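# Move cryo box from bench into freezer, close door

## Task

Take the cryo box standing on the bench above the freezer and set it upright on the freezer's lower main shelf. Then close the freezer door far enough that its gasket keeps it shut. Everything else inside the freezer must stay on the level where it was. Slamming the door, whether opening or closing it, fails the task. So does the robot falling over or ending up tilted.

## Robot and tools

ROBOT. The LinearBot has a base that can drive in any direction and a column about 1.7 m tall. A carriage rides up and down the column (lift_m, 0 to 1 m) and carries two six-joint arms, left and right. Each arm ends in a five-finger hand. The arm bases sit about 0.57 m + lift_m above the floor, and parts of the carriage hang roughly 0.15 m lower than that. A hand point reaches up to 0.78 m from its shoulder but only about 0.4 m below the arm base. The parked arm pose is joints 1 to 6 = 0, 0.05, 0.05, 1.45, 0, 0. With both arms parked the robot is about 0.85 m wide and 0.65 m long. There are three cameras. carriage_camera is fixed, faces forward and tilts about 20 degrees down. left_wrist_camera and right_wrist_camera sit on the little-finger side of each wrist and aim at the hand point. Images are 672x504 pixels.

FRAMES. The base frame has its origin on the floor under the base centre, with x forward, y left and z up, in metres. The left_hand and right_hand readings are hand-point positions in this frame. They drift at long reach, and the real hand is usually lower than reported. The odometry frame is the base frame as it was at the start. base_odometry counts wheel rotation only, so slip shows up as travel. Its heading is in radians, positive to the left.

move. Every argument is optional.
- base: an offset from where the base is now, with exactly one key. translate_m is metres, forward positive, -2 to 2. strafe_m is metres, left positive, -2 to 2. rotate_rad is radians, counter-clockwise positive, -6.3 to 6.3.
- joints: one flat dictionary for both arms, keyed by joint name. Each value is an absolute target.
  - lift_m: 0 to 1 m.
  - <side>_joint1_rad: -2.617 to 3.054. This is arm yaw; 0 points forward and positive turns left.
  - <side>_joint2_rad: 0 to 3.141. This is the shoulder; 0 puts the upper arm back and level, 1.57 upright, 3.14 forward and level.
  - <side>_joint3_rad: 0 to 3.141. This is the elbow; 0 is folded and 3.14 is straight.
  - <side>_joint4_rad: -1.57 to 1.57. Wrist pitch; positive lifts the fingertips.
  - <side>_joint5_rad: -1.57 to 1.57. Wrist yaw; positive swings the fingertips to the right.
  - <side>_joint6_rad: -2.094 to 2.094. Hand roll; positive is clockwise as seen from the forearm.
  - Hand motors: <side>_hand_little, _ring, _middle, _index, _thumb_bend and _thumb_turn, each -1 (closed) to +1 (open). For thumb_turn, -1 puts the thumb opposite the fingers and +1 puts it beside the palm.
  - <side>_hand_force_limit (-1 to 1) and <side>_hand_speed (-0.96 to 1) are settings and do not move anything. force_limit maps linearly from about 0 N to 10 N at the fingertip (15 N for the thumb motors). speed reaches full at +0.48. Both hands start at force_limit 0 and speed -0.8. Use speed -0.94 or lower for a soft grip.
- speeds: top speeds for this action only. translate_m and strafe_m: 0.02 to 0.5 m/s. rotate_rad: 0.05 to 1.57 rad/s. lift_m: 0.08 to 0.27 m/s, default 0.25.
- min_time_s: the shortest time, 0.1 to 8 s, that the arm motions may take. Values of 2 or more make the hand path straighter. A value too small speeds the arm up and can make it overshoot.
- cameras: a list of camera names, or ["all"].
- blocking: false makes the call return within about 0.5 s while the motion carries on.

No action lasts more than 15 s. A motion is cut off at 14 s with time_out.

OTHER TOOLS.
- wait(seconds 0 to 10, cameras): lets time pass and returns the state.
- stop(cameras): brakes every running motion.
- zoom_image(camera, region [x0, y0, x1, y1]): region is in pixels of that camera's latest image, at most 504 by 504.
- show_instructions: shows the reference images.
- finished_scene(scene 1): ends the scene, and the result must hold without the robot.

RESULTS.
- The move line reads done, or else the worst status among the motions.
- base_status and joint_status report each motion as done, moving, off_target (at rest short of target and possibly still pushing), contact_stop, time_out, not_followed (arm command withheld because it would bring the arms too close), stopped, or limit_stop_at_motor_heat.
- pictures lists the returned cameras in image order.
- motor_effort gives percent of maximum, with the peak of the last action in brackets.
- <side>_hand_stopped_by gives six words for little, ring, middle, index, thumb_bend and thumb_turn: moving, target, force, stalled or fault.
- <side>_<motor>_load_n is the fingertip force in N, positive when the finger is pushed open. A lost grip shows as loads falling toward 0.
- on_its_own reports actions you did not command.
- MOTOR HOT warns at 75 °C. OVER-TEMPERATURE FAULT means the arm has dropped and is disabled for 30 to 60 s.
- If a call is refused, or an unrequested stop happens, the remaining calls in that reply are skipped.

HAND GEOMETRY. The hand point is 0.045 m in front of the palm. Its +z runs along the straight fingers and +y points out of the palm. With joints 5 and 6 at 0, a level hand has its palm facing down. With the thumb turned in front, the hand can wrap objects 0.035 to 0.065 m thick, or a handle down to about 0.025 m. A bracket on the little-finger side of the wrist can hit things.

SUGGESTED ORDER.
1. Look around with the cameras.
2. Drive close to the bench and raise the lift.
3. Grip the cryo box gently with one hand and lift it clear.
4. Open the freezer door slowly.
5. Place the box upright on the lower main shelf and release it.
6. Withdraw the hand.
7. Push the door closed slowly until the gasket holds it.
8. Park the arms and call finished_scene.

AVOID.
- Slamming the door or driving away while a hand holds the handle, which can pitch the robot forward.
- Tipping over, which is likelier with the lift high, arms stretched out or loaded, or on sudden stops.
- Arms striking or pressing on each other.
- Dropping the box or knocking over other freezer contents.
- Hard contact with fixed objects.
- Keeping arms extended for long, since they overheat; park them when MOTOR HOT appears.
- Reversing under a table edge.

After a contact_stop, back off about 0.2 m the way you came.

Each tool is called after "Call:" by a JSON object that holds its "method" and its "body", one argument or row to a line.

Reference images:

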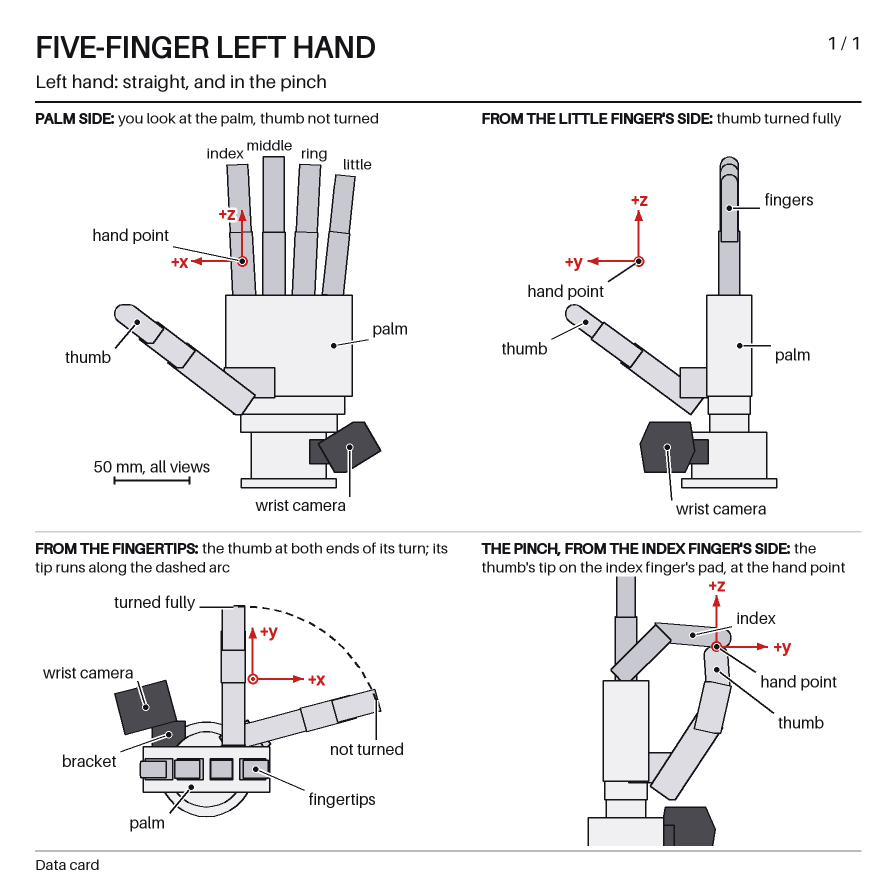

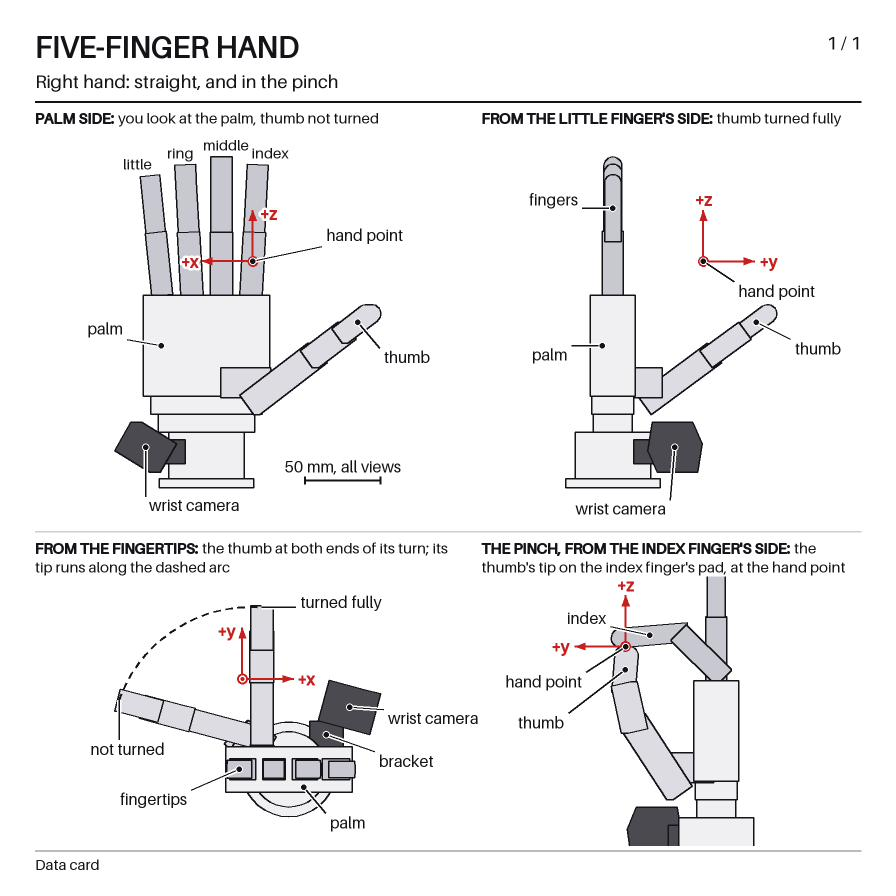

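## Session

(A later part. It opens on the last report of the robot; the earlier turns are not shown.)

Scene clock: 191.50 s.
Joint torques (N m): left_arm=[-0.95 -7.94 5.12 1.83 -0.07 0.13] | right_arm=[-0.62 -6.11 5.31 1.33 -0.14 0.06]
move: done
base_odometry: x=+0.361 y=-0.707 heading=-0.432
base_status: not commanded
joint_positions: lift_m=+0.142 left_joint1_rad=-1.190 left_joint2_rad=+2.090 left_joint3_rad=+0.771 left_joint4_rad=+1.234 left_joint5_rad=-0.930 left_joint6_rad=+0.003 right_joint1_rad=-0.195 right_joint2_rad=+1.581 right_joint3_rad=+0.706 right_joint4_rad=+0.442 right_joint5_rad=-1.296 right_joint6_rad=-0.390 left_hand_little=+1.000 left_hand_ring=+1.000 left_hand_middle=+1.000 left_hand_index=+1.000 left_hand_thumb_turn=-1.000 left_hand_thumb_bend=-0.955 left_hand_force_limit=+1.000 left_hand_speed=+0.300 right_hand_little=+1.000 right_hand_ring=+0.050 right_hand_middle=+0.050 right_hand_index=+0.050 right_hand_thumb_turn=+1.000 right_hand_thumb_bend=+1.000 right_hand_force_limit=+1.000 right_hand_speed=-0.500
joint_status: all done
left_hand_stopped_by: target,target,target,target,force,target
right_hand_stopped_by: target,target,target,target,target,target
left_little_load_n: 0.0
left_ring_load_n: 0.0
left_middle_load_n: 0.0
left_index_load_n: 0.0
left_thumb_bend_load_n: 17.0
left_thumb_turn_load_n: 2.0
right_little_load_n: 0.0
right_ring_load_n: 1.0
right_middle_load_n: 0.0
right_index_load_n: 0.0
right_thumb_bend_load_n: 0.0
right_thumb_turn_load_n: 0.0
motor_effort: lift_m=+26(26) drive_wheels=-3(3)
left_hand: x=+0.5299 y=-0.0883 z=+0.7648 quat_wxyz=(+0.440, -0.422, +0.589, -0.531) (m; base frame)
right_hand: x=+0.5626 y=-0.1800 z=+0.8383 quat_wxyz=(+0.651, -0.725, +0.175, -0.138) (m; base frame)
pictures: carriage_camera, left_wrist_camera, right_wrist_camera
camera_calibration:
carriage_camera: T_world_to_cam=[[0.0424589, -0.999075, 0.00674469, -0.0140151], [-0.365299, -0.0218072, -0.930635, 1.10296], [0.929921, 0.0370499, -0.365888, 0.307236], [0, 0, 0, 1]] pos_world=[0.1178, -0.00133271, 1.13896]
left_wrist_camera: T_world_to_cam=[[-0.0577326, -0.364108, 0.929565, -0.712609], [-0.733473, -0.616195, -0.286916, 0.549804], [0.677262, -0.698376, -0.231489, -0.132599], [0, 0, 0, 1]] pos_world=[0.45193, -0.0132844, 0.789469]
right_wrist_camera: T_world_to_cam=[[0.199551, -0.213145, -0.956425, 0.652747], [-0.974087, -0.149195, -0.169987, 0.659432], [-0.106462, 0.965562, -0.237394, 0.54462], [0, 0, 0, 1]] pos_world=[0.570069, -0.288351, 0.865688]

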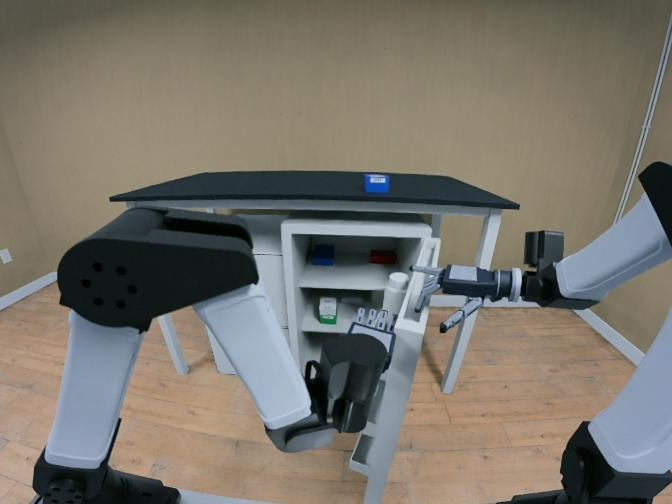

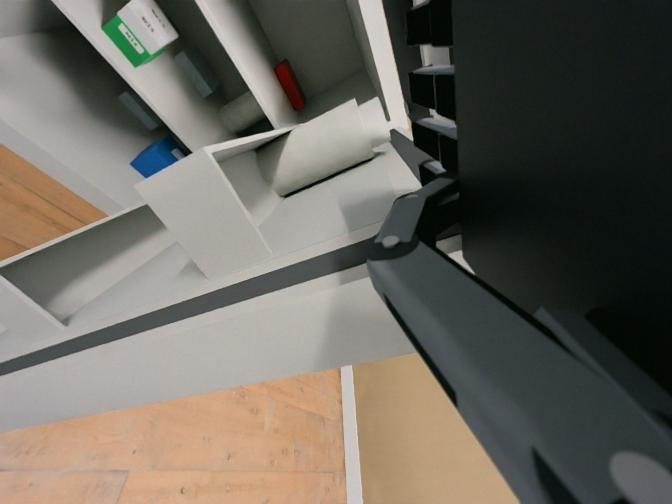

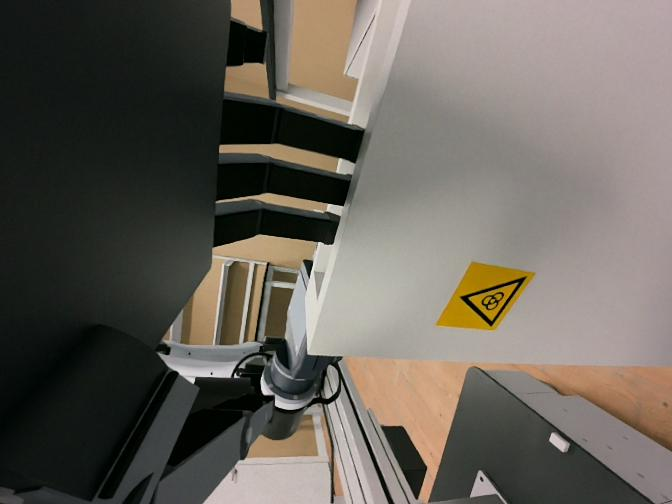

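Call:
{"method": "move", "body": {
  "joints": {"right_joint3_rad": 0.83},
  "min_time_s": 1,
  "cameras": ["left_wrist_camera", "carriage_camera"]
}}

Call:
{"method": "zoom_image", "body": {
  "camera": "carriage_camera",
  "region": [280, 220, 480, 420]
}}

Scene clock: 200.17 s.
Joint torques (N m): left_arm=[-0.94 -7.92 5.09 1.85 0.05 0.13] | right_arm=[-0.58 -6.43 8.98 1.48 -0.12 0.05]
move: done
base_odometry: x=+0.361 y=-0.707 heading=-0.432
base_status: not commanded
joint_positions: lift_m=+0.142 left_joint1_rad=-1.190 left_joint2_rad=+2.090 left_joint3_rad=+0.771 left_joint4_rad=+1.233 left_joint5_rad=-0.941 left_joint6_rad=+0.003 right_joint1_rad=-0.195 right_joint2_rad=+1.581 right_joint3_rad=+0.802 right_joint4_rad=+0.433 right_joint5_rad=-1.293 right_joint6_rad=-0.390 left_hand_little=+1.000 left_hand_ring=+1.000 left_hand_middle=+1.000 left_hand_index=+1.000 left_hand_thumb_turn=-1.000 left_hand_thumb_bend=-0.955 left_hand_force_limit=+1.000 left_hand_speed=+0.300 right_hand_little=+1.000 right_hand_ring=+0.050 right_hand_middle=+0.050 right_hand_index=+0.050 right_hand_thumb_turn=+1.000 right_hand_thumb_bend=+1.000 right_hand_force_limit=+1.000 right_hand_speed=-0.500
joint_status: all done
left_hand_stopped_by: target,target,target,target,force,target
right_hand_stopped_by: target,target,target,target,target,target
left_little_load_n: 0.0
left_ring_load_n: -0.5
left_middle_load_n: -0.5
left_index_load_n: 0.0
left_thumb_bend_load_n: 17.0
left_thumb_turn_load_n: 2.0
right_little_load_n: 0.0
right_ring_load_n: 0.0
right_middle_load_n: 0.0
right_index_load_n: 0.0
right_thumb_bend_load_n: 0.0
right_thumb_turn_load_n: -0.5
motor_effort: lift_m=+26(26) drive_wheels=-2(3)
left_hand: x=+0.5307 y=-0.0864 z=+0.7647 quat_wxyz=(+0.443, -0.424, +0.587, -0.528) (m; base frame)
right_hand: x=+0.5856 y=-0.1847 z=+0.8659 quat_wxyz=(+0.651, -0.724, +0.147, -0.171) (m; base frame)
pictures: carriage_camera, left_wrist_camera
camera_calibration:
carriage_camera: T_world_to_cam=[[0.0424589, -0.999075, 0.00674469, -0.0140151], [-0.365299, -0.0218072, -0.930635, 1.10296], [0.929921, 0.0370499, -0.365888, 0.307236], [0, 0, 0, 1]] pos_world=[0.1178, -0.00133271, 1.13896]
left_wrist_camera: T_world_to_cam=[[-0.054273, -0.366048, 0.929012, -0.713354], [-0.726988, -0.623304, -0.288064, 0.548328], [0.684502, -0.691015, -0.232284, -0.134335], [0, 0, 0, 1]] pos_world=[0.451865, -0.0121743, 0.789464]

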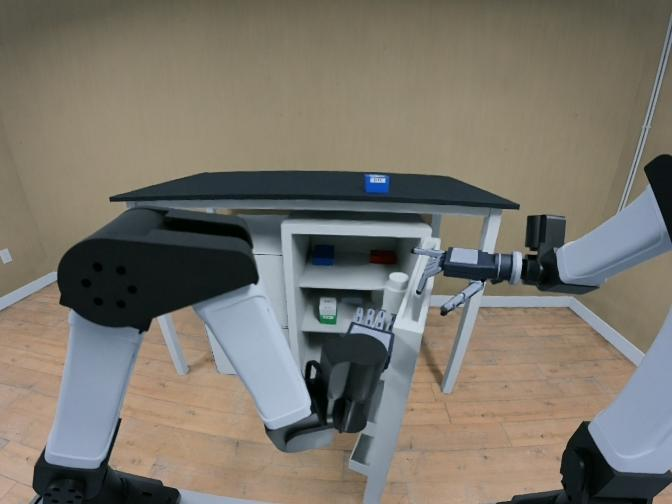

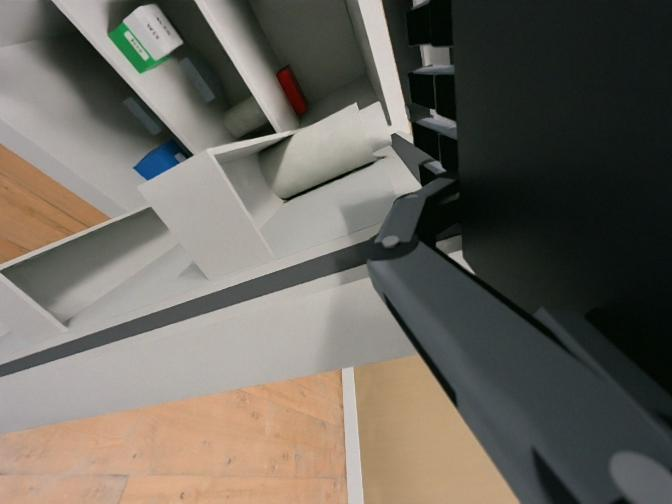

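Scaled by 2.520 from the camera's 672x504 image, which has a finer 960x720 frame.

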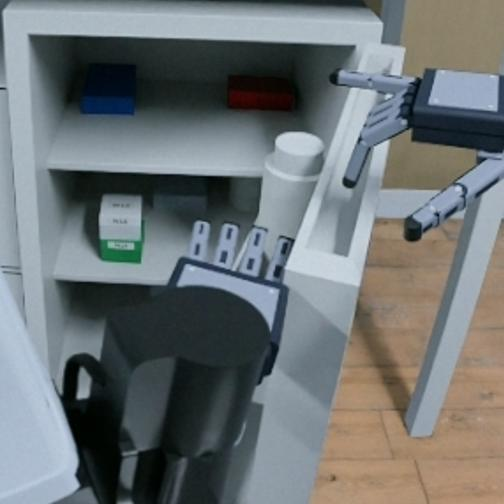

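Call:
{"method": "move", "body": {
  "base": {"strafe_m": -0.07},
  "joints": {"left_joint5_rad": -1.05, "right_joint3_rad": 0.95},
  "speeds": {"strafe_m": 0.04},
  "min_time_s": 1.8,
  "cameras": ["left_wrist_camera", "carriage_camera"]
}}

Scene clock: 203.07 s.
Joint torques (N m): left_arm=[5.89 -7.86 5.05 1.88 0.16 0.13] | right_arm=[-0.39 -6.61 9.4 1.51 -0.06 0.06]
move: done
base_odometry: x=+0.332 y=-0.770 heading=-0.432
base_status: done
joint_positions: lift_m=+0.142 left_joint1_rad=-1.258 left_joint2_rad=+2.090 left_joint3_rad=+0.771 left_joint4_rad=+1.222 left_joint5_rad=-1.064 left_joint6_rad=+0.003 right_joint1_rad=-0.197 right_joint2_rad=+1.581 right_joint3_rad=+0.920 right_joint4_rad=+0.432 right_joint5_rad=-1.292 right_joint6_rad=-0.390 left_hand_little=+1.000 left_hand_ring=+1.000 left_hand_middle=+1.000 left_hand_index=+1.000 left_hand_thumb_turn=-1.000 left_hand_thumb_bend=-0.955 left_hand_force_limit=+1.000 left_hand_speed=+0.300 right_hand_little=+1.000 right_hand_ring=+0.050 right_hand_middle=+0.050 right_hand_index=+0.050 right_hand_thumb_turn=+1.000 right_hand_thumb_bend=+1.000 right_hand_force_limit=+1.000 right_hand_speed=-0.500
joint_status: all done
left_hand_stopped_by: target,target,target,target,force,target
right_hand_stopped_by: target,target,target,target,target,target
left_little_load_n: 0.0
left_ring_load_n: 0.0
left_middle_load_n: 0.0
left_index_load_n: -0.5
left_thumb_bend_load_n: 17.5
left_thumb_turn_load_n: 2.0
right_little_load_n: 0.0
right_ring_load_n: 0.0
right_middle_load_n: 0.0
right_index_load_n: 0.0
right_thumb_bend_load_n: 0.0
right_thumb_turn_load_n: 0.0
motor_effort: lift_m=+26(26) drive_wheels=+1(11)
left_hand: x=+0.5130 y=-0.0832 z=+0.7642 quat_wxyz=(+0.462, -0.435, +0.578, -0.513) (m; base frame)
right_hand: x=+0.6110 y=-0.1905 z=+0.9039 quat_wxyz=(+0.650, -0.721, +0.108, -0.215) (m; base frame)
pictures: carriage_camera, left_wrist_camera
camera_calibration:
carriage_camera: T_world_to_cam=[[0.0424589, -0.999075, 0.00674469, -0.0140151], [-0.365299, -0.0218072, -0.930635, 1.10296], [0.929921, 0.0370499, -0.365888, 0.307236], [0, 0, 0, 1]] pos_world=[0.1178, -0.00133271, 1.13896]
left_wrist_camera: T_world_to_cam=[[-0.0399037, -0.381759, 0.9234, -0.717069], [-0.689597, -0.658247, -0.301937, 0.525821], [0.723093, -0.648823, -0.236993, -0.13284], [0, 0, 0, 1]] pos_world=[0.430046, -0.0138168, 0.789425]

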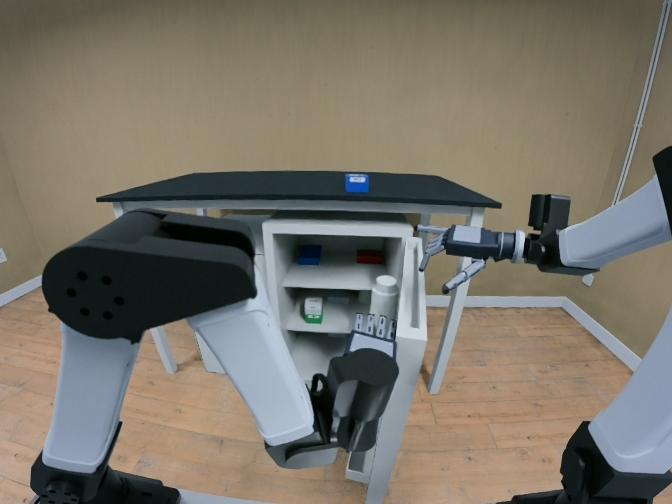

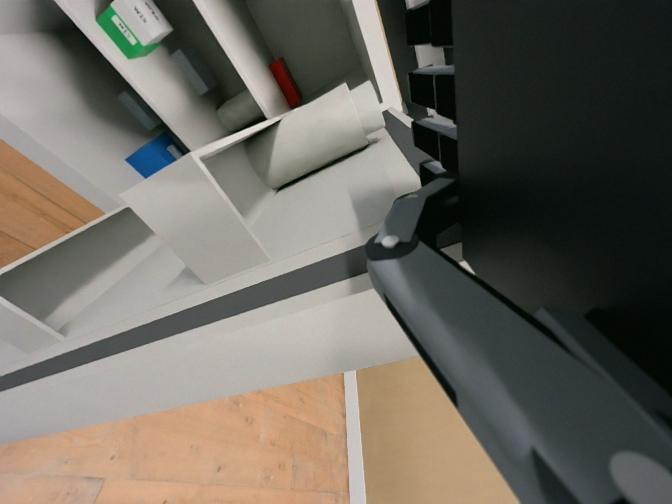

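Call:
{"method": "zoom_image", "body": {
  "camera": "left_wrist_camera",
  "region": [220, 40, 480, 280]
}}

Call:
{"method": "zoom_image", "body": {
  "camera": "carriage_camera",
  "region": [300, 220, 460, 380]
}}

Scaled by 1.938 from the camera's 672x504 image, which has a finer 960x720 frame.

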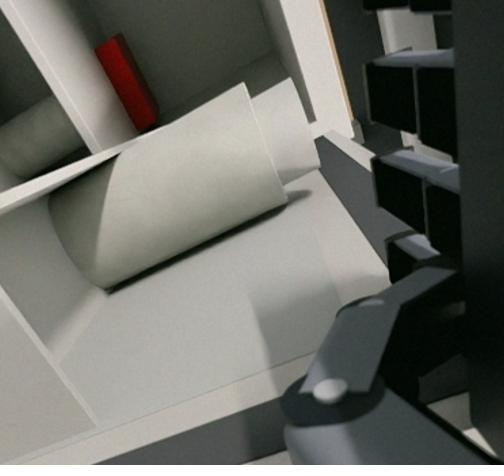

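Scaled by 3.150 from the camera's 672x504 image, which has a finer 960x720 frame.

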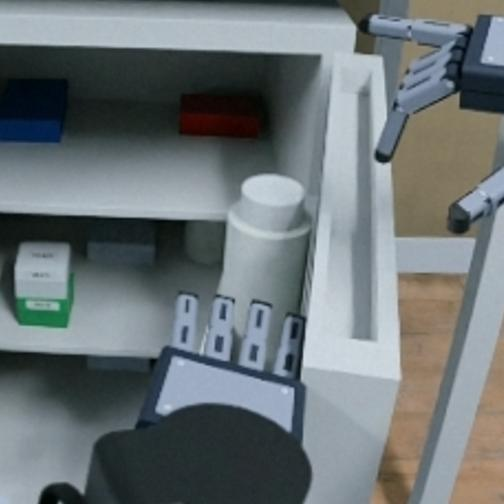

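Call:
{"method": "move", "body": {
  "base": {"translate_m": -0.02},
  "speeds": {"translate_m": 0.04},
  "cameras": ["left_wrist_camera", "carriage_camera"]
}}

Call:
{"method": "zoom_image", "body": {
  "camera": "left_wrist_camera",
  "region": [220, 40, 480, 280]
}}

Call:
{"method": "zoom_image", "body": {
  "camera": "carriage_camera",
  "region": [300, 220, 460, 380]
}}

Scene clock: 205.10 s.
Joint torques (N m): left_arm=[0.29 -7.86 5.04 1.87 0.16 0.13] | right_arm=[-0.36 -6.75 9.35 1.52 -0.05 0.06]
move: done
base_odometry: x=+0.314 y=-0.762 heading=-0.432
base_status: done
joint_positions: lift_m=+0.142 left_joint1_rad=-1.202 left_joint2_rad=+2.090 left_joint3_rad=+0.771 left_joint4_rad=+1.222 left_joint5_rad=-1.064 left_joint6_rad=+0.003 right_joint1_rad=-0.197 right_joint2_rad=+1.581 right_joint3_rad=+0.920 right_joint4_rad=+0.432 right_joint5_rad=-1.291 right_joint6_rad=-0.390 left_hand_little=+1.000 left_hand_ring=+1.000 left_hand_middle=+1.000 left_hand_index=+1.000 left_hand_thumb_turn=-1.000 left_hand_thumb_bend=-0.955 left_hand_force_limit=+1.000 left_hand_speed=+0.300 right_hand_little=+1.000 right_hand_ring=+0.050 right_hand_middle=+0.050 right_hand_index=+0.050 right_hand_thumb_turn=+1.000 right_hand_thumb_bend=+1.000 right_hand_force_limit=+1.000 right_hand_speed=-0.500
joint_status: not commanded
left_hand_stopped_by: target,target,target,target,force,target
right_hand_stopped_by: target,target,target,target,target,target
left_little_load_n: 0.0
left_ring_load_n: 0.0
left_middle_load_n: -0.5
left_index_load_n: 0.0
left_thumb_bend_load_n: 17.0
left_thumb_turn_load_n: 2.0
right_little_load_n: 0.0
right_ring_load_n: -0.5
right_middle_load_n: 0.0
right_index_load_n: 0.0
right_thumb_bend_load_n: 0.0
right_thumb_turn_load_n: -0.5
motor_effort: lift_m=+25(26) drive_wheels=-1(6)
left_hand: x=+0.5341 y=-0.0667 z=+0.7642 quat_wxyz=(+0.476, -0.451, +0.566, -0.500) (m; base frame)
right_hand: x=+0.6110 y=-0.1905 z=+0.9038 quat_wxyz=(+0.650, -0.721, +0.109, -0.215) (m; base frame)
pictures: carriage_camera, left_wrist_camera
camera_calibration:
carriage_camera: T_world_to_cam=[[0.0424589, -0.999075, 0.00674469, -0.0140151], [-0.365299, -0.0218072, -0.930635, 1.10296], [0.929921, 0.0370499, -0.365888, 0.307236], [0, 0, 0, 1]] pos_world=[0.1178, -0.00133271, 1.13896]
left_wrist_camera: T_world_to_cam=[[-0.01874, -0.38338, 0.923401, -0.721315], [-0.652156, -0.695361, -0.301937, 0.528798], [0.757853, -0.60786, -0.236992, -0.153178], [0, 0, 0, 1]] pos_world=[0.447428, -0.0019428, 0.789425]

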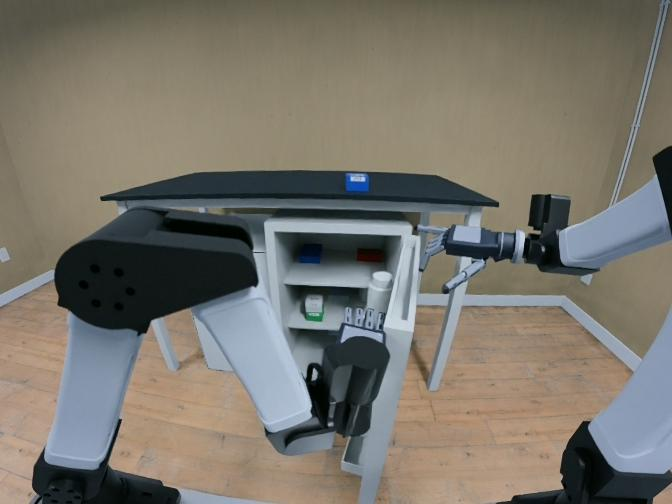

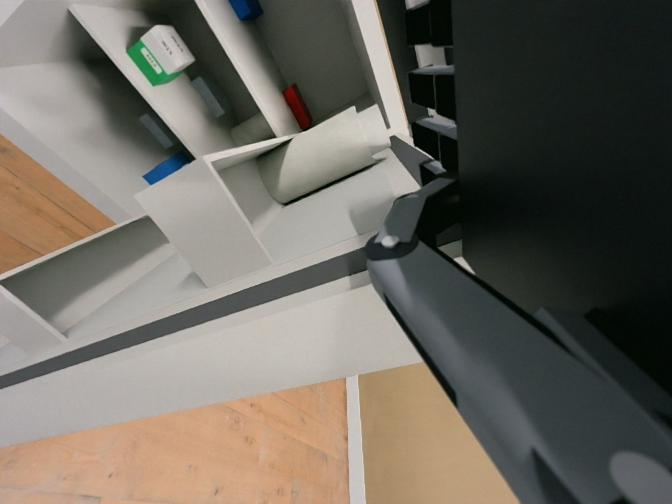

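Scaled by 1.938 from the camera's 672x504 image, which has a finer 960x720 frame.

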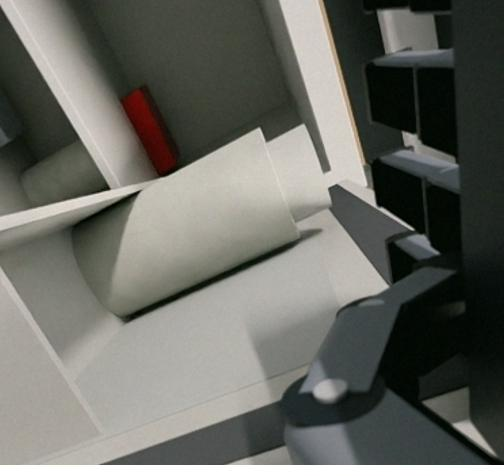

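Scaled by 3.150 from the camera's 672x504 image, which has a finer 960x720 frame.

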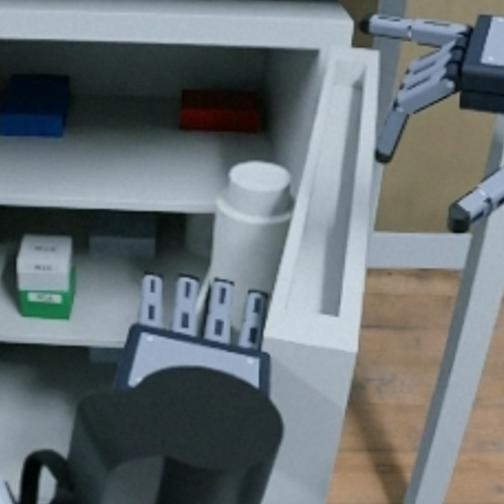

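Call:
{"method": "move", "body": {
  "base": {"strafe_m": -0.06},
  "joints": {"left_joint5_rad": -1.15},
  "speeds": {"strafe_m": 0.04},
  "min_time_s": 1.5,
  "cameras": ["left_wrist_camera", "carriage_camera"]
}}

Call:
{"method": "zoom_image", "body": {
  "camera": "carriage_camera",
  "region": [300, 220, 460, 380]
}}

Scene clock: 207.40 s.
Joint torques (N m): left_arm=[4.86 -7.79 4.98 1.88 -0.06 0.12] | right_arm=[-0.27 -6.68 9.37 1.52 -0.05 0.04]
move: done
base_odometry: x=+0.288 y=-0.816 heading=-0.432
base_status: done
joint_positions: lift_m=+0.142 left_joint1_rad=-1.247 left_joint2_rad=+2.090 left_joint3_rad=+0.771 left_joint4_rad=+1.216 left_joint5_rad=-1.146 left_joint6_rad=+0.003 right_joint1_rad=-0.199 right_joint2_rad=+1.581 right_joint3_rad=+0.920 right_joint4_rad=+0.431 right_joint5_rad=-1.290 right_joint6_rad=-0.390 left_hand_little=+1.000 left_hand_ring=+1.000 left_hand_middle=+1.000 left_hand_index=+1.000 left_hand_thumb_turn=-1.000 left_hand_thumb_bend=-0.955 left_hand_force_limit=+1.000 left_hand_speed=+0.300 right_hand_little=+1.000 right_hand_ring=+0.050 right_hand_middle=+0.050 right_hand_index=+0.050 right_hand_thumb_turn=+1.000 right_hand_thumb_bend=+1.000 right_hand_force_limit=+1.000 right_hand_speed=-0.500
joint_status: all done
left_hand_stopped_by: target,target,target,target,force,target
right_hand_stopped_by: target,target,target,target,target,target
left_little_load_n: 0.0
left_ring_load_n: -0.5
left_middle_load_n: 0.0
left_index_load_n: -0.5
left_thumb_bend_load_n: 17.5
left_thumb_turn_load_n: 2.0
right_little_load_n: 0.0
right_ring_load_n: 0.0
right_middle_load_n: 0.0
right_index_load_n: 0.0
right_thumb_bend_load_n: 0.0
right_thumb_turn_load_n: 0.0
motor_effort: lift_m=+25(26) drive_wheels=+1(8)
left_hand: x=+0.5216 y=-0.0645 z=+0.7643 quat_wxyz=(+0.489, -0.458, +0.558, -0.490) (m; base frame)
right_hand: x=+0.6113 y=-0.1912 z=+0.9037 quat_wxyz=(+0.650, -0.721, +0.110, -0.216) (m; base frame)
pictures: carriage_camera, left_wrist_camera
camera_calibration:
carriage_camera: T_world_to_cam=[[0.0424589, -0.999075, 0.00674469, -0.0140151], [-0.365299, -0.0218072, -0.930635, 1.10296], [0.929921, 0.0370499, -0.365888, 0.307236], [0, 0, 0, 1]] pos_world=[0.1178, -0.00133271, 1.13896]
left_wrist_camera: T_world_to_cam=[[-0.00994766, -0.391745, 0.92002, -0.723401], [-0.624897, -0.715844, -0.311563, 0.514021], [0.780644, -0.578017, -0.237679, -0.151834], [0, 0, 0, 1]] pos_world=[0.432542, -0.00319263, 0.789606]

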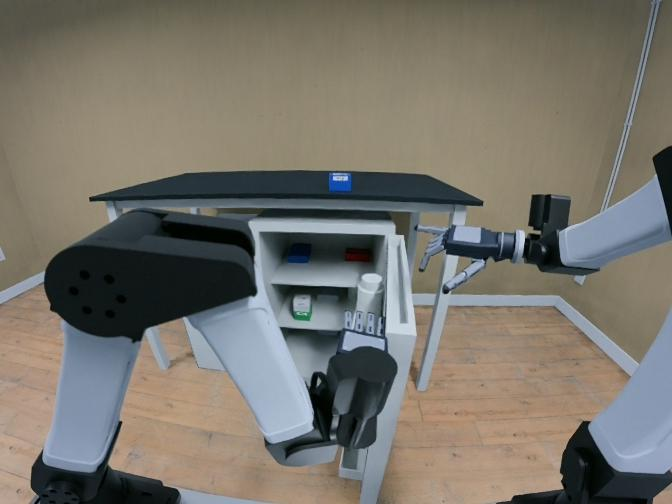

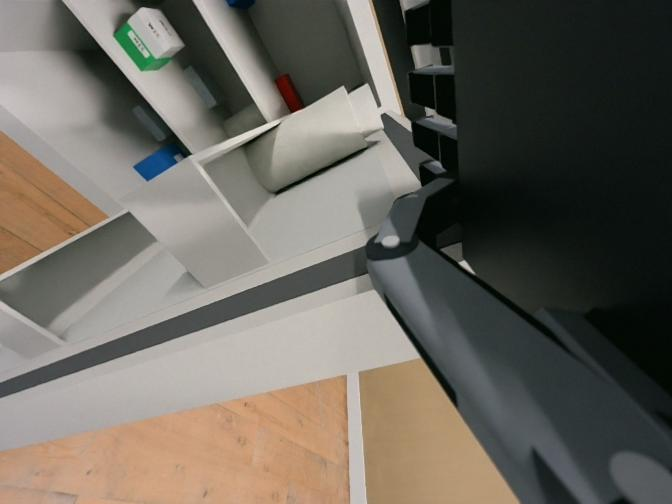

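Scaled by 3.150 from the camera's 672x504 image, which has a finer 960x720 frame.

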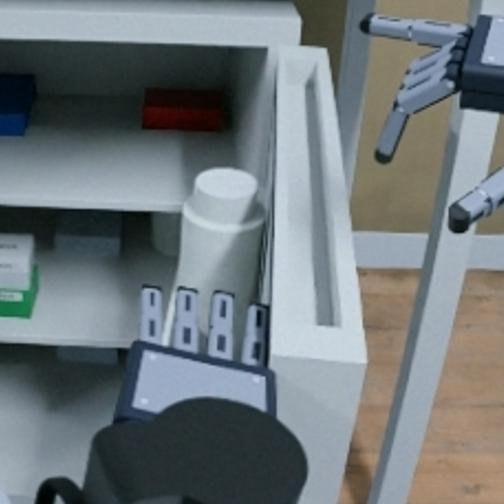

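Call:
{"method": "move", "body": {
  "base": {"translate_m": -0.025},
  "speeds": {"translate_m": 0.04}
}}

Call:
{"method": "move", "body": {
  "base": {"strafe_m": -0.05},
  "joints": {"left_joint5_rad": -1.2},
  "speeds": {"strafe_m": 0.04},
  "min_time_s": 1.5,
  "cameras": ["left_wrist_camera", "carriage_camera"]
}}

Call:
{"method": "zoom_image", "body": {
  "camera": "carriage_camera",
  "region": [300, 220, 460, 380]
}}

Scene clock: 208.80 s.
Joint torques (N m): left_arm=[-0.5 -7.77 4.98 1.85 0.13 0.13] | right_arm=[-0.21 -6.69 9.46 1.51 -0.04 0.05]
move: done
base_odometry: x=+0.266 y=-0.806 heading=-0.432
base_status: done
joint_positions: lift_m=+0.142 left_joint1_rad=-1.194 left_joint2_rad=+2.090 left_joint3_rad=+0.771 left_joint4_rad=+1.217 left_joint5_rad=-1.163 left_joint6_rad=+0.003 right_joint1_rad=-0.199 right_joint2_rad=+1.581 right_joint3_rad=+0.920 right_joint4_rad=+0.431 right_joint5_rad=-1.290 right_joint6_rad=-0.390 left_hand_little=+1.000 left_hand_ring=+1.000 left_hand_middle=+1.000 left_hand_index=+1.000 left_hand_thumb_turn=-1.000 left_hand_thumb_bend=-0.955 left_hand_force_limit=+1.000 left_hand_speed=+0.300 right_hand_little=+1.000 right_hand_ring=+0.050 right_hand_middle=+0.050 right_hand_index=+0.050 right_hand_thumb_turn=+1.000 right_hand_thumb_bend=+1.000 right_hand_force_limit=+1.000 right_hand_speed=-0.500
joint_status: not commanded
left_hand_stopped_by: target,target,target,target,force,target
right_hand_stopped_by: target,target,target,target,target,target
left_little_load_n: 0.0
left_ring_load_n: 0.0
left_middle_load_n: 0.0
left_index_load_n: 0.0
left_thumb_bend_load_n: 17.0
left_thumb_turn_load_n: 2.0
right_little_load_n: 0.0
right_ring_load_n: 0.0
right_middle_load_n: 0.0
right_index_load_n: 0.0
right_thumb_bend_load_n: 0.0
right_thumb_turn_load_n: 0.0
motor_effort: lift_m=+26(26) drive_wheels=-1(6)
left_hand: x=+0.5415 y=-0.0449 z=+0.7648 quat_wxyz=(+0.506, -0.477, +0.541, -0.473) (m; base frame)
right_hand: x=+0.6113 y=-0.1912 z=+0.9037 quat_wxyz=(+0.650, -0.721, +0.110, -0.216) (m; base frame)
pictures: none

Scene clock: 210.60 s.
Joint torques (N m): left_arm=[0.51 -7.77 4.98 1.82 0 0.12] | right_arm=[-0.2 -6.69 9.4 1.51 -0.07 0.04]
move: done
base_odometry: x=+0.245 y=-0.851 heading=-0.433
base_status: done
joint_positions: lift_m=+0.142 left_joint1_rad=-1.205 left_joint2_rad=+2.090 left_joint3_rad=+0.771 left_joint4_rad=+1.217 left_joint5_rad=-1.201 left_joint6_rad=+0.003 right_joint1_rad=-0.199 right_joint2_rad=+1.581 right_joint3_rad=+0.920 right_joint4_rad=+0.431 right_joint5_rad=-1.290 right_joint6_rad=-0.390 left_hand_little=+1.000 left_hand_ring=+1.000 left_hand_middle=+1.000 left_hand_index=+1.000 left_hand_thumb_turn=-1.000 left_hand_thumb_bend=-0.955 left_hand_force_limit=+1.000 left_hand_speed=+0.300 right_hand_little=+1.000 right_hand_ring=+0.050 right_hand_middle=+0.050 right_hand_index=+0.050 right_hand_thumb_turn=+1.000 right_hand_thumb_bend=+1.000 right_hand_force_limit=+1.000 right_hand_speed=-0.500
joint_status: all done
left_hand_stopped_by: target,target,target,target,force,target
right_hand_stopped_by: target,target,target,target,target,target
left_little_load_n: 0.0
left_ring_load_n: 0.0
left_middle_load_n: 0.0
left_index_load_n: 0.0
left_thumb_bend_load_n: 17.0
left_thumb_turn_load_n: 2.0
right_little_load_n: 0.0
right_ring_load_n: 0.0
right_middle_load_n: 0.0
right_index_load_n: 0.0
right_thumb_bend_load_n: 0.0
right_thumb_turn_load_n: 0.0
motor_effort: lift_m=+26(26) drive_wheels=-2(9)
left_hand: x=+0.5392 y=-0.0409 z=+0.7655 quat_wxyz=(+0.514, -0.483, +0.534, -0.467) (m; base frame)
right_hand: x=+0.6114 y=-0.1915 z=+0.9036 quat_wxyz=(+0.649, -0.721, +0.110, -0.216) (m; base frame)
pictures: carriage_camera, left_wrist_camera
camera_calibration:
carriage_camera: T_world_to_cam=[[0.0424589, -0.999075, 0.00674469, -0.0140151], [-0.365299, -0.0218072, -0.930635, 1.10296], [0.929921, 0.0370499, -0.365888, 0.307236], [0, 0, 0, 1]] pos_world=[0.1178, -0.00133271, 1.13896]
left_wrist_camera: T_world_to_cam=[[0.0231554, -0.391848, 0.919738, -0.732716], [-0.550257, -0.773089, -0.315516, 0.502707], [0.834674, -0.498787, -0.233519, -0.180741], [0, 0, 0, 1]] pos_world=[0.444444, 0.0113727, 0.790313]

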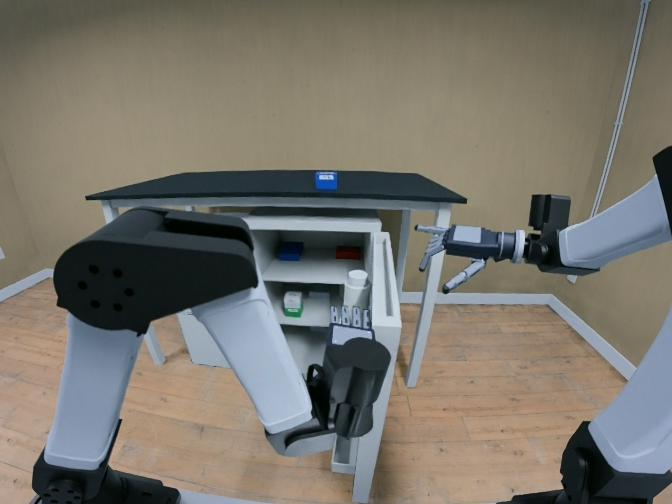

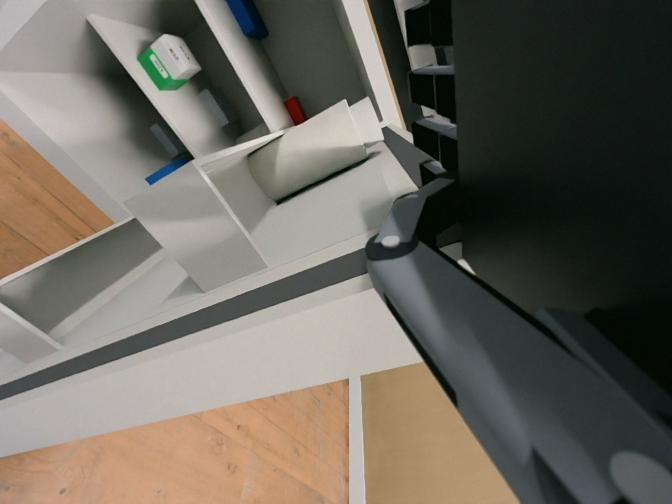

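Scaled by 3.150 from the camera's 672x504 image, which has a finer 960x720 frame.

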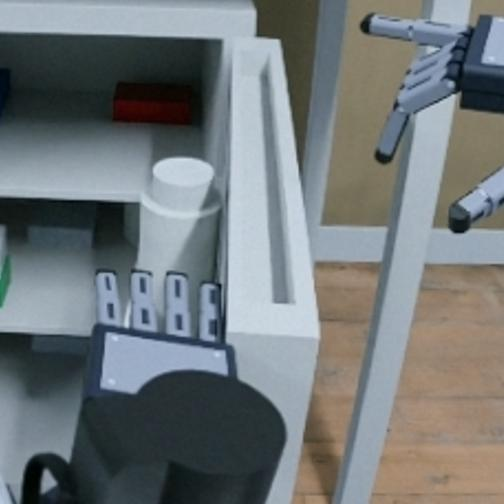

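Call:
{"method": "move", "body": {
  "base": {"strafe_m": -0.08},
  "joints": {"left_joint5_rad": -1.3},
  "speeds": {"strafe_m": 0.04},
  "min_time_s": 1.5,
  "cameras": ["left_wrist_camera", "carriage_camera"]
}}

Scene clock: 213.27 s.
Joint torques (N m): left_arm=[2.82 -8.06 4.89 1.78 0.02 0.12] | right_arm=[-0.13 -6.82 9.42 1.52 -0.09 0.05]
move: done
base_odometry: x=+0.211 y=-0.924 heading=-0.433
base_status: done
joint_positions: lift_m=+0.142 left_joint1_rad=-1.227 left_joint2_rad=+2.094 left_joint3_rad=+0.771 left_joint4_rad=+1.213 left_joint5_rad=-1.304 left_joint6_rad=+0.003 right_joint1_rad=-0.200 right_joint2_rad=+1.581 right_joint3_rad=+0.920 right_joint4_rad=+0.431 right_joint5_rad=-1.290 right_joint6_rad=-0.390 left_hand_little=+1.000 left_hand_ring=+1.000 left_hand_middle=+1.000 left_hand_index=+1.000 left_hand_thumb_turn=-1.000 left_hand_thumb_bend=-0.955 left_hand_force_limit=+1.000 left_hand_speed=+0.300 right_hand_little=+1.000 right_hand_ring=+0.050 right_hand_middle=+0.050 right_hand_index=+0.050 right_hand_thumb_turn=+1.000 right_hand_thumb_bend=+1.000 right_hand_force_limit=+1.000 right_hand_speed=-0.500
joint_status: all done
left_hand_stopped_by: target,target,target,target,force,target
right_hand_stopped_by: target,target,target,target,target,target
left_little_load_n: 0.0
left_ring_load_n: 0.0
left_middle_load_n: 0.0
left_index_load_n: -1.0
left_thumb_bend_load_n: 17.0
left_thumb_turn_load_n: 2.0
right_little_load_n: -0.5
right_ring_load_n: 0.0
right_middle_load_n: 0.0
right_index_load_n: 0.0
right_thumb_bend_load_n: 0.0
right_thumb_turn_load_n: 0.0
motor_effort: lift_m=+26(26) drive_wheels=-2(10)
left_hand: x=+0.5337 y=-0.0275 z=+0.7650 quat_wxyz=(+0.537, -0.499, +0.515, -0.445) (m; base frame)
right_hand: x=+0.6115 y=-0.1917 z=+0.9036 quat_wxyz=(+0.649, -0.721, +0.111, -0.216) (m; base frame)
pictures: carriage_camera, left_wrist_camera
camera_calibration:
carriage_camera: T_world_to_cam=[[0.0424589, -0.999075, 0.00674469, -0.0140151], [-0.365299, -0.0218072, -0.930635, 1.10296], [0.929921, 0.0370499, -0.365888, 0.307236], [0, 0, 0, 1]] pos_world=[0.1178, -0.00133271, 1.13896]
left_wrist_camera: T_world_to_cam=[[0.0479568, -0.399742, 0.915372, -0.736993], [-0.484957, -0.810484, -0.32853, 0.483969], [0.873222, -0.428161, -0.232726, -0.188758], [0, 0, 0, 1]] pos_world=[0.434876, 0.0168238, 0.789693]

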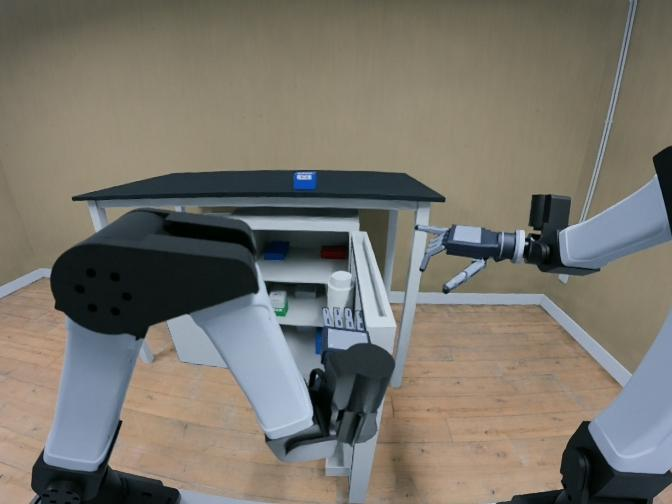

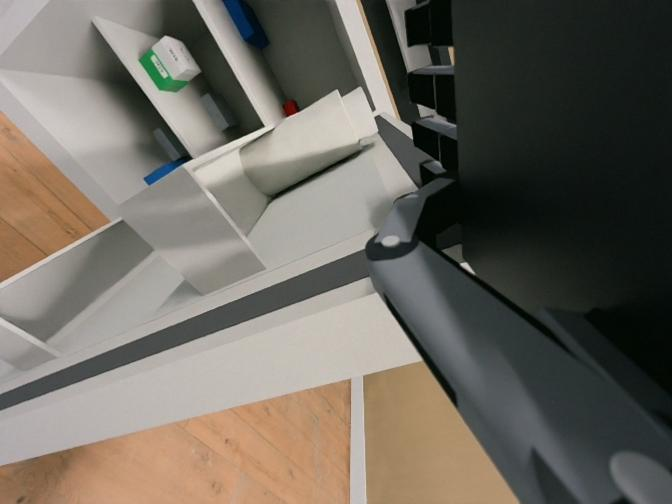

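Call:
{"method": "move", "body": {
  "base": {"strafe_m": 0.03},
  "speeds": {"strafe_m": 0.04}
}}

Call:
{"method": "wait", "body": {
  "seconds": 1,
  "cameras": ["left_wrist_camera", "carriage_camera"]
}}

Call:
{"method": "zoom_image", "body": {
  "camera": "left_wrist_camera",
  "region": [220, 40, 480, 280]
}}

Call:
{"method": "zoom_image", "body": {
  "camera": "carriage_camera",
  "region": [280, 220, 440, 380]
}}

Scene clock: 214.70 s.
Joint torques (N m): left_arm=[2.56 -8.05 4.94 1.78 0 0.12] | right_arm=[-0.17 -6.69 9.36 1.51 -0.07 0.05]
move: done
base_odometry: x=+0.223 y=-0.897 heading=-0.433
base_status: done
joint_positions: lift_m=+0.142 left_joint1_rad=-1.224 left_joint2_rad=+2.094 left_joint3_rad=+0.771 left_joint4_rad=+1.213 left_joint5_rad=-1.300 left_joint6_rad=+0.003 right_joint1_rad=-0.200 right_joint2_rad=+1.581 right_joint3_rad=+0.920 right_joint4_rad=+0.431 right_joint5_rad=-1.290 right_joint6_rad=-0.390 left_hand_little=+1.000 left_hand_ring=+1.000 left_hand_middle=+1.000 left_hand_index=+1.000 left_hand_thumb_turn=-1.000 left_hand_thumb_bend=-0.955 left_hand_force_limit=+1.000 left_hand_speed=+0.300 right_hand_little=+1.000 right_hand_ring=+0.050 right_hand_middle=+0.050 right_hand_index=+0.050 right_hand_thumb_turn=+1.000 right_hand_thumb_bend=+1.000 right_hand_force_limit=+1.000 right_hand_speed=-0.500
joint_status: not commanded
left_hand_stopped_by: target,target,target,target,force,target
right_hand_stopped_by: target,target,target,target,target,target
left_little_load_n: 0.0
left_ring_load_n: 0.0
left_middle_load_n: 0.0
left_index_load_n: 0.0
left_thumb_bend_load_n: 17.0
left_thumb_turn_load_n: 2.0
right_little_load_n: 0.0
right_ring_load_n: 0.0
right_middle_load_n: 0.0
right_index_load_n: 0.0
right_thumb_bend_load_n: 0.0
right_thumb_turn_load_n: 0.0
motor_effort: lift_m=+26(26) drive_wheels=+1(14)
left_hand: x=+0.5347 y=-0.0273 z=+0.7650 quat_wxyz=(+0.536, -0.499, +0.515, -0.445) (m; base frame)
right_hand: x=+0.6115 y=-0.1917 z=+0.9036 quat_wxyz=(+0.649, -0.721, +0.111, -0.216) (m; base frame)
pictures: none

Scene clock: 215.70 s.
Joint torques (N m): left_arm=[2.56 -8.06 4.89 1.78 -0.02 0.13] | right_arm=[-0.12 -6.68 9.37 1.51 -0.07 0.03]
base_odometry: x=+0.223 y=-0.897 heading=-0.433
base_status: done
joint_positions: lift_m=+0.142 left_joint1_rad=-1.224 left_joint2_rad=+2.094 left_joint3_rad=+0.771 left_joint4_rad=+1.213 left_joint5_rad=-1.300 left_joint6_rad=+0.003 right_joint1_rad=-0.200 right_joint2_rad=+1.581 right_joint3_rad=+0.920 right_joint4_rad=+0.431 right_joint5_rad=-1.290 right_joint6_rad=-0.390 left_hand_little=+1.000 left_hand_ring=+1.000 left_hand_middle=+1.000 left_hand_index=+1.000 left_hand_thumb_turn=-1.000 left_hand_thumb_bend=-0.955 left_hand_force_limit=+1.000 left_hand_speed=+0.300 right_hand_little=+1.000 right_hand_ring=+0.050 right_hand_middle=+0.050 right_hand_index=+0.050 right_hand_thumb_turn=+1.000 right_hand_thumb_bend=+1.000 right_hand_force_limit=+1.000 right_hand_speed=-0.500
joint_status: not commanded
left_hand_stopped_by: target,target,target,target,force,target
right_hand_stopped_by: target,target,target,target,target,target
left_little_load_n: 0.0
left_ring_load_n: 0.0
left_middle_load_n: 0.0
left_index_load_n: 0.0
left_thumb_bend_load_n: 17.0
left_thumb_turn_load_n: 2.0
right_little_load_n: 0.0
right_ring_load_n: 0.0
right_middle_load_n: 0.0
right_index_load_n: 0.0
right_thumb_bend_load_n: 0.0
right_thumb_turn_load_n: 0.0
motor_effort: lift_m=+26(26) drive_wheels=+1(14)
left_hand: x=+0.5347 y=-0.0273 z=+0.7650 quat_wxyz=(+0.536, -0.499, +0.515, -0.445) (m; base frame)
right_hand: x=+0.6115 y=-0.1917 z=+0.9036 quat_wxyz=(+0.649, -0.721, +0.111, -0.216) (m; base frame)
wait: 1.00 s; at rest by 0.27 s
pictures: carriage_camera, left_wrist_camera
camera_calibration:
carriage_camera: T_world_to_cam=[[0.0424589, -0.999075, 0.00674469, -0.0140151], [-0.365299, -0.0218072, -0.930635, 1.10296], [0.929921, 0.0370499, -0.365888, 0.307236], [0, 0, 0, 1]] pos_world=[0.1178, -0.00133271, 1.13896]
left_wrist_camera: T_world_to_cam=[[0.0479016, -0.39935, 0.915546, -0.737042], [-0.485607, -0.810296, -0.328034, 0.484584], [0.872864, -0.428882, -0.232742, -0.18932], [0, 0, 0, 1]] pos_world=[0.435874, 0.0171226, 0.789693]

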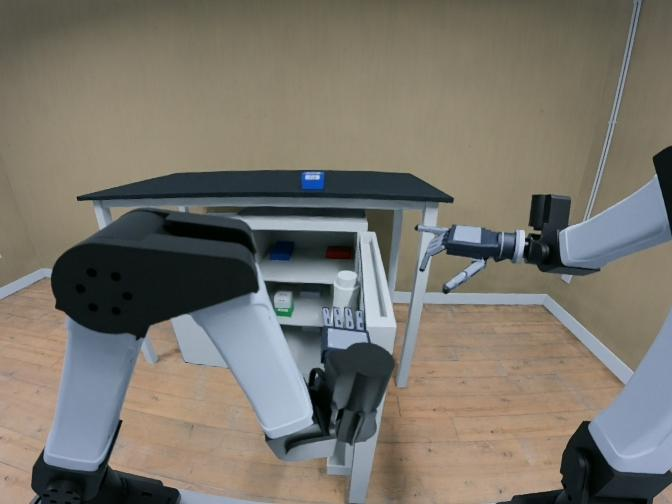

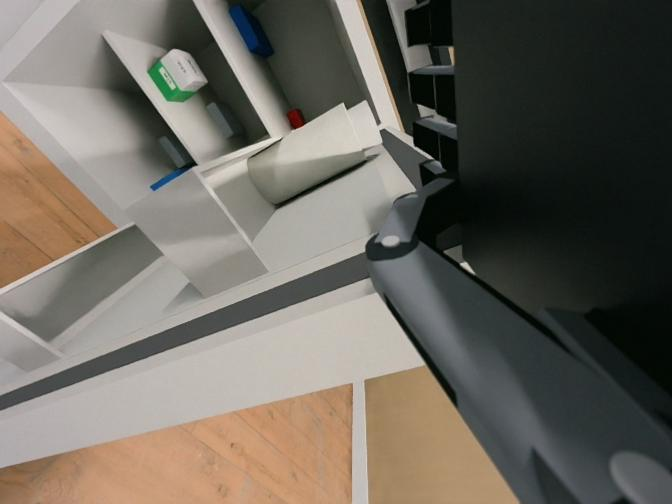

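Scaled by 1.938 from the camera's 672x504 image, which has a finer 960x720 frame.

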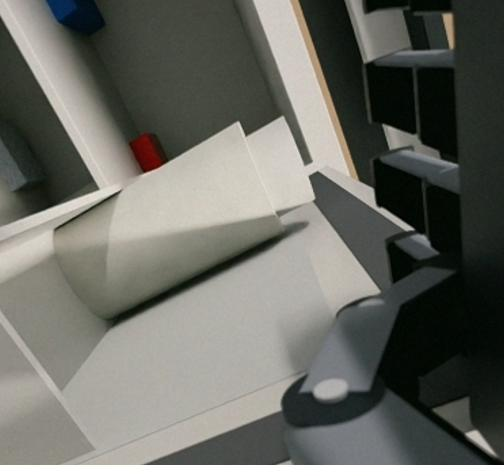

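Scaled by 3.150 from the camera's 672x504 image, which has a finer 960x720 frame.

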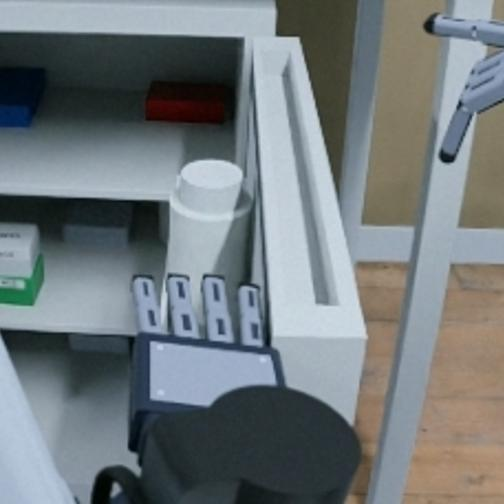

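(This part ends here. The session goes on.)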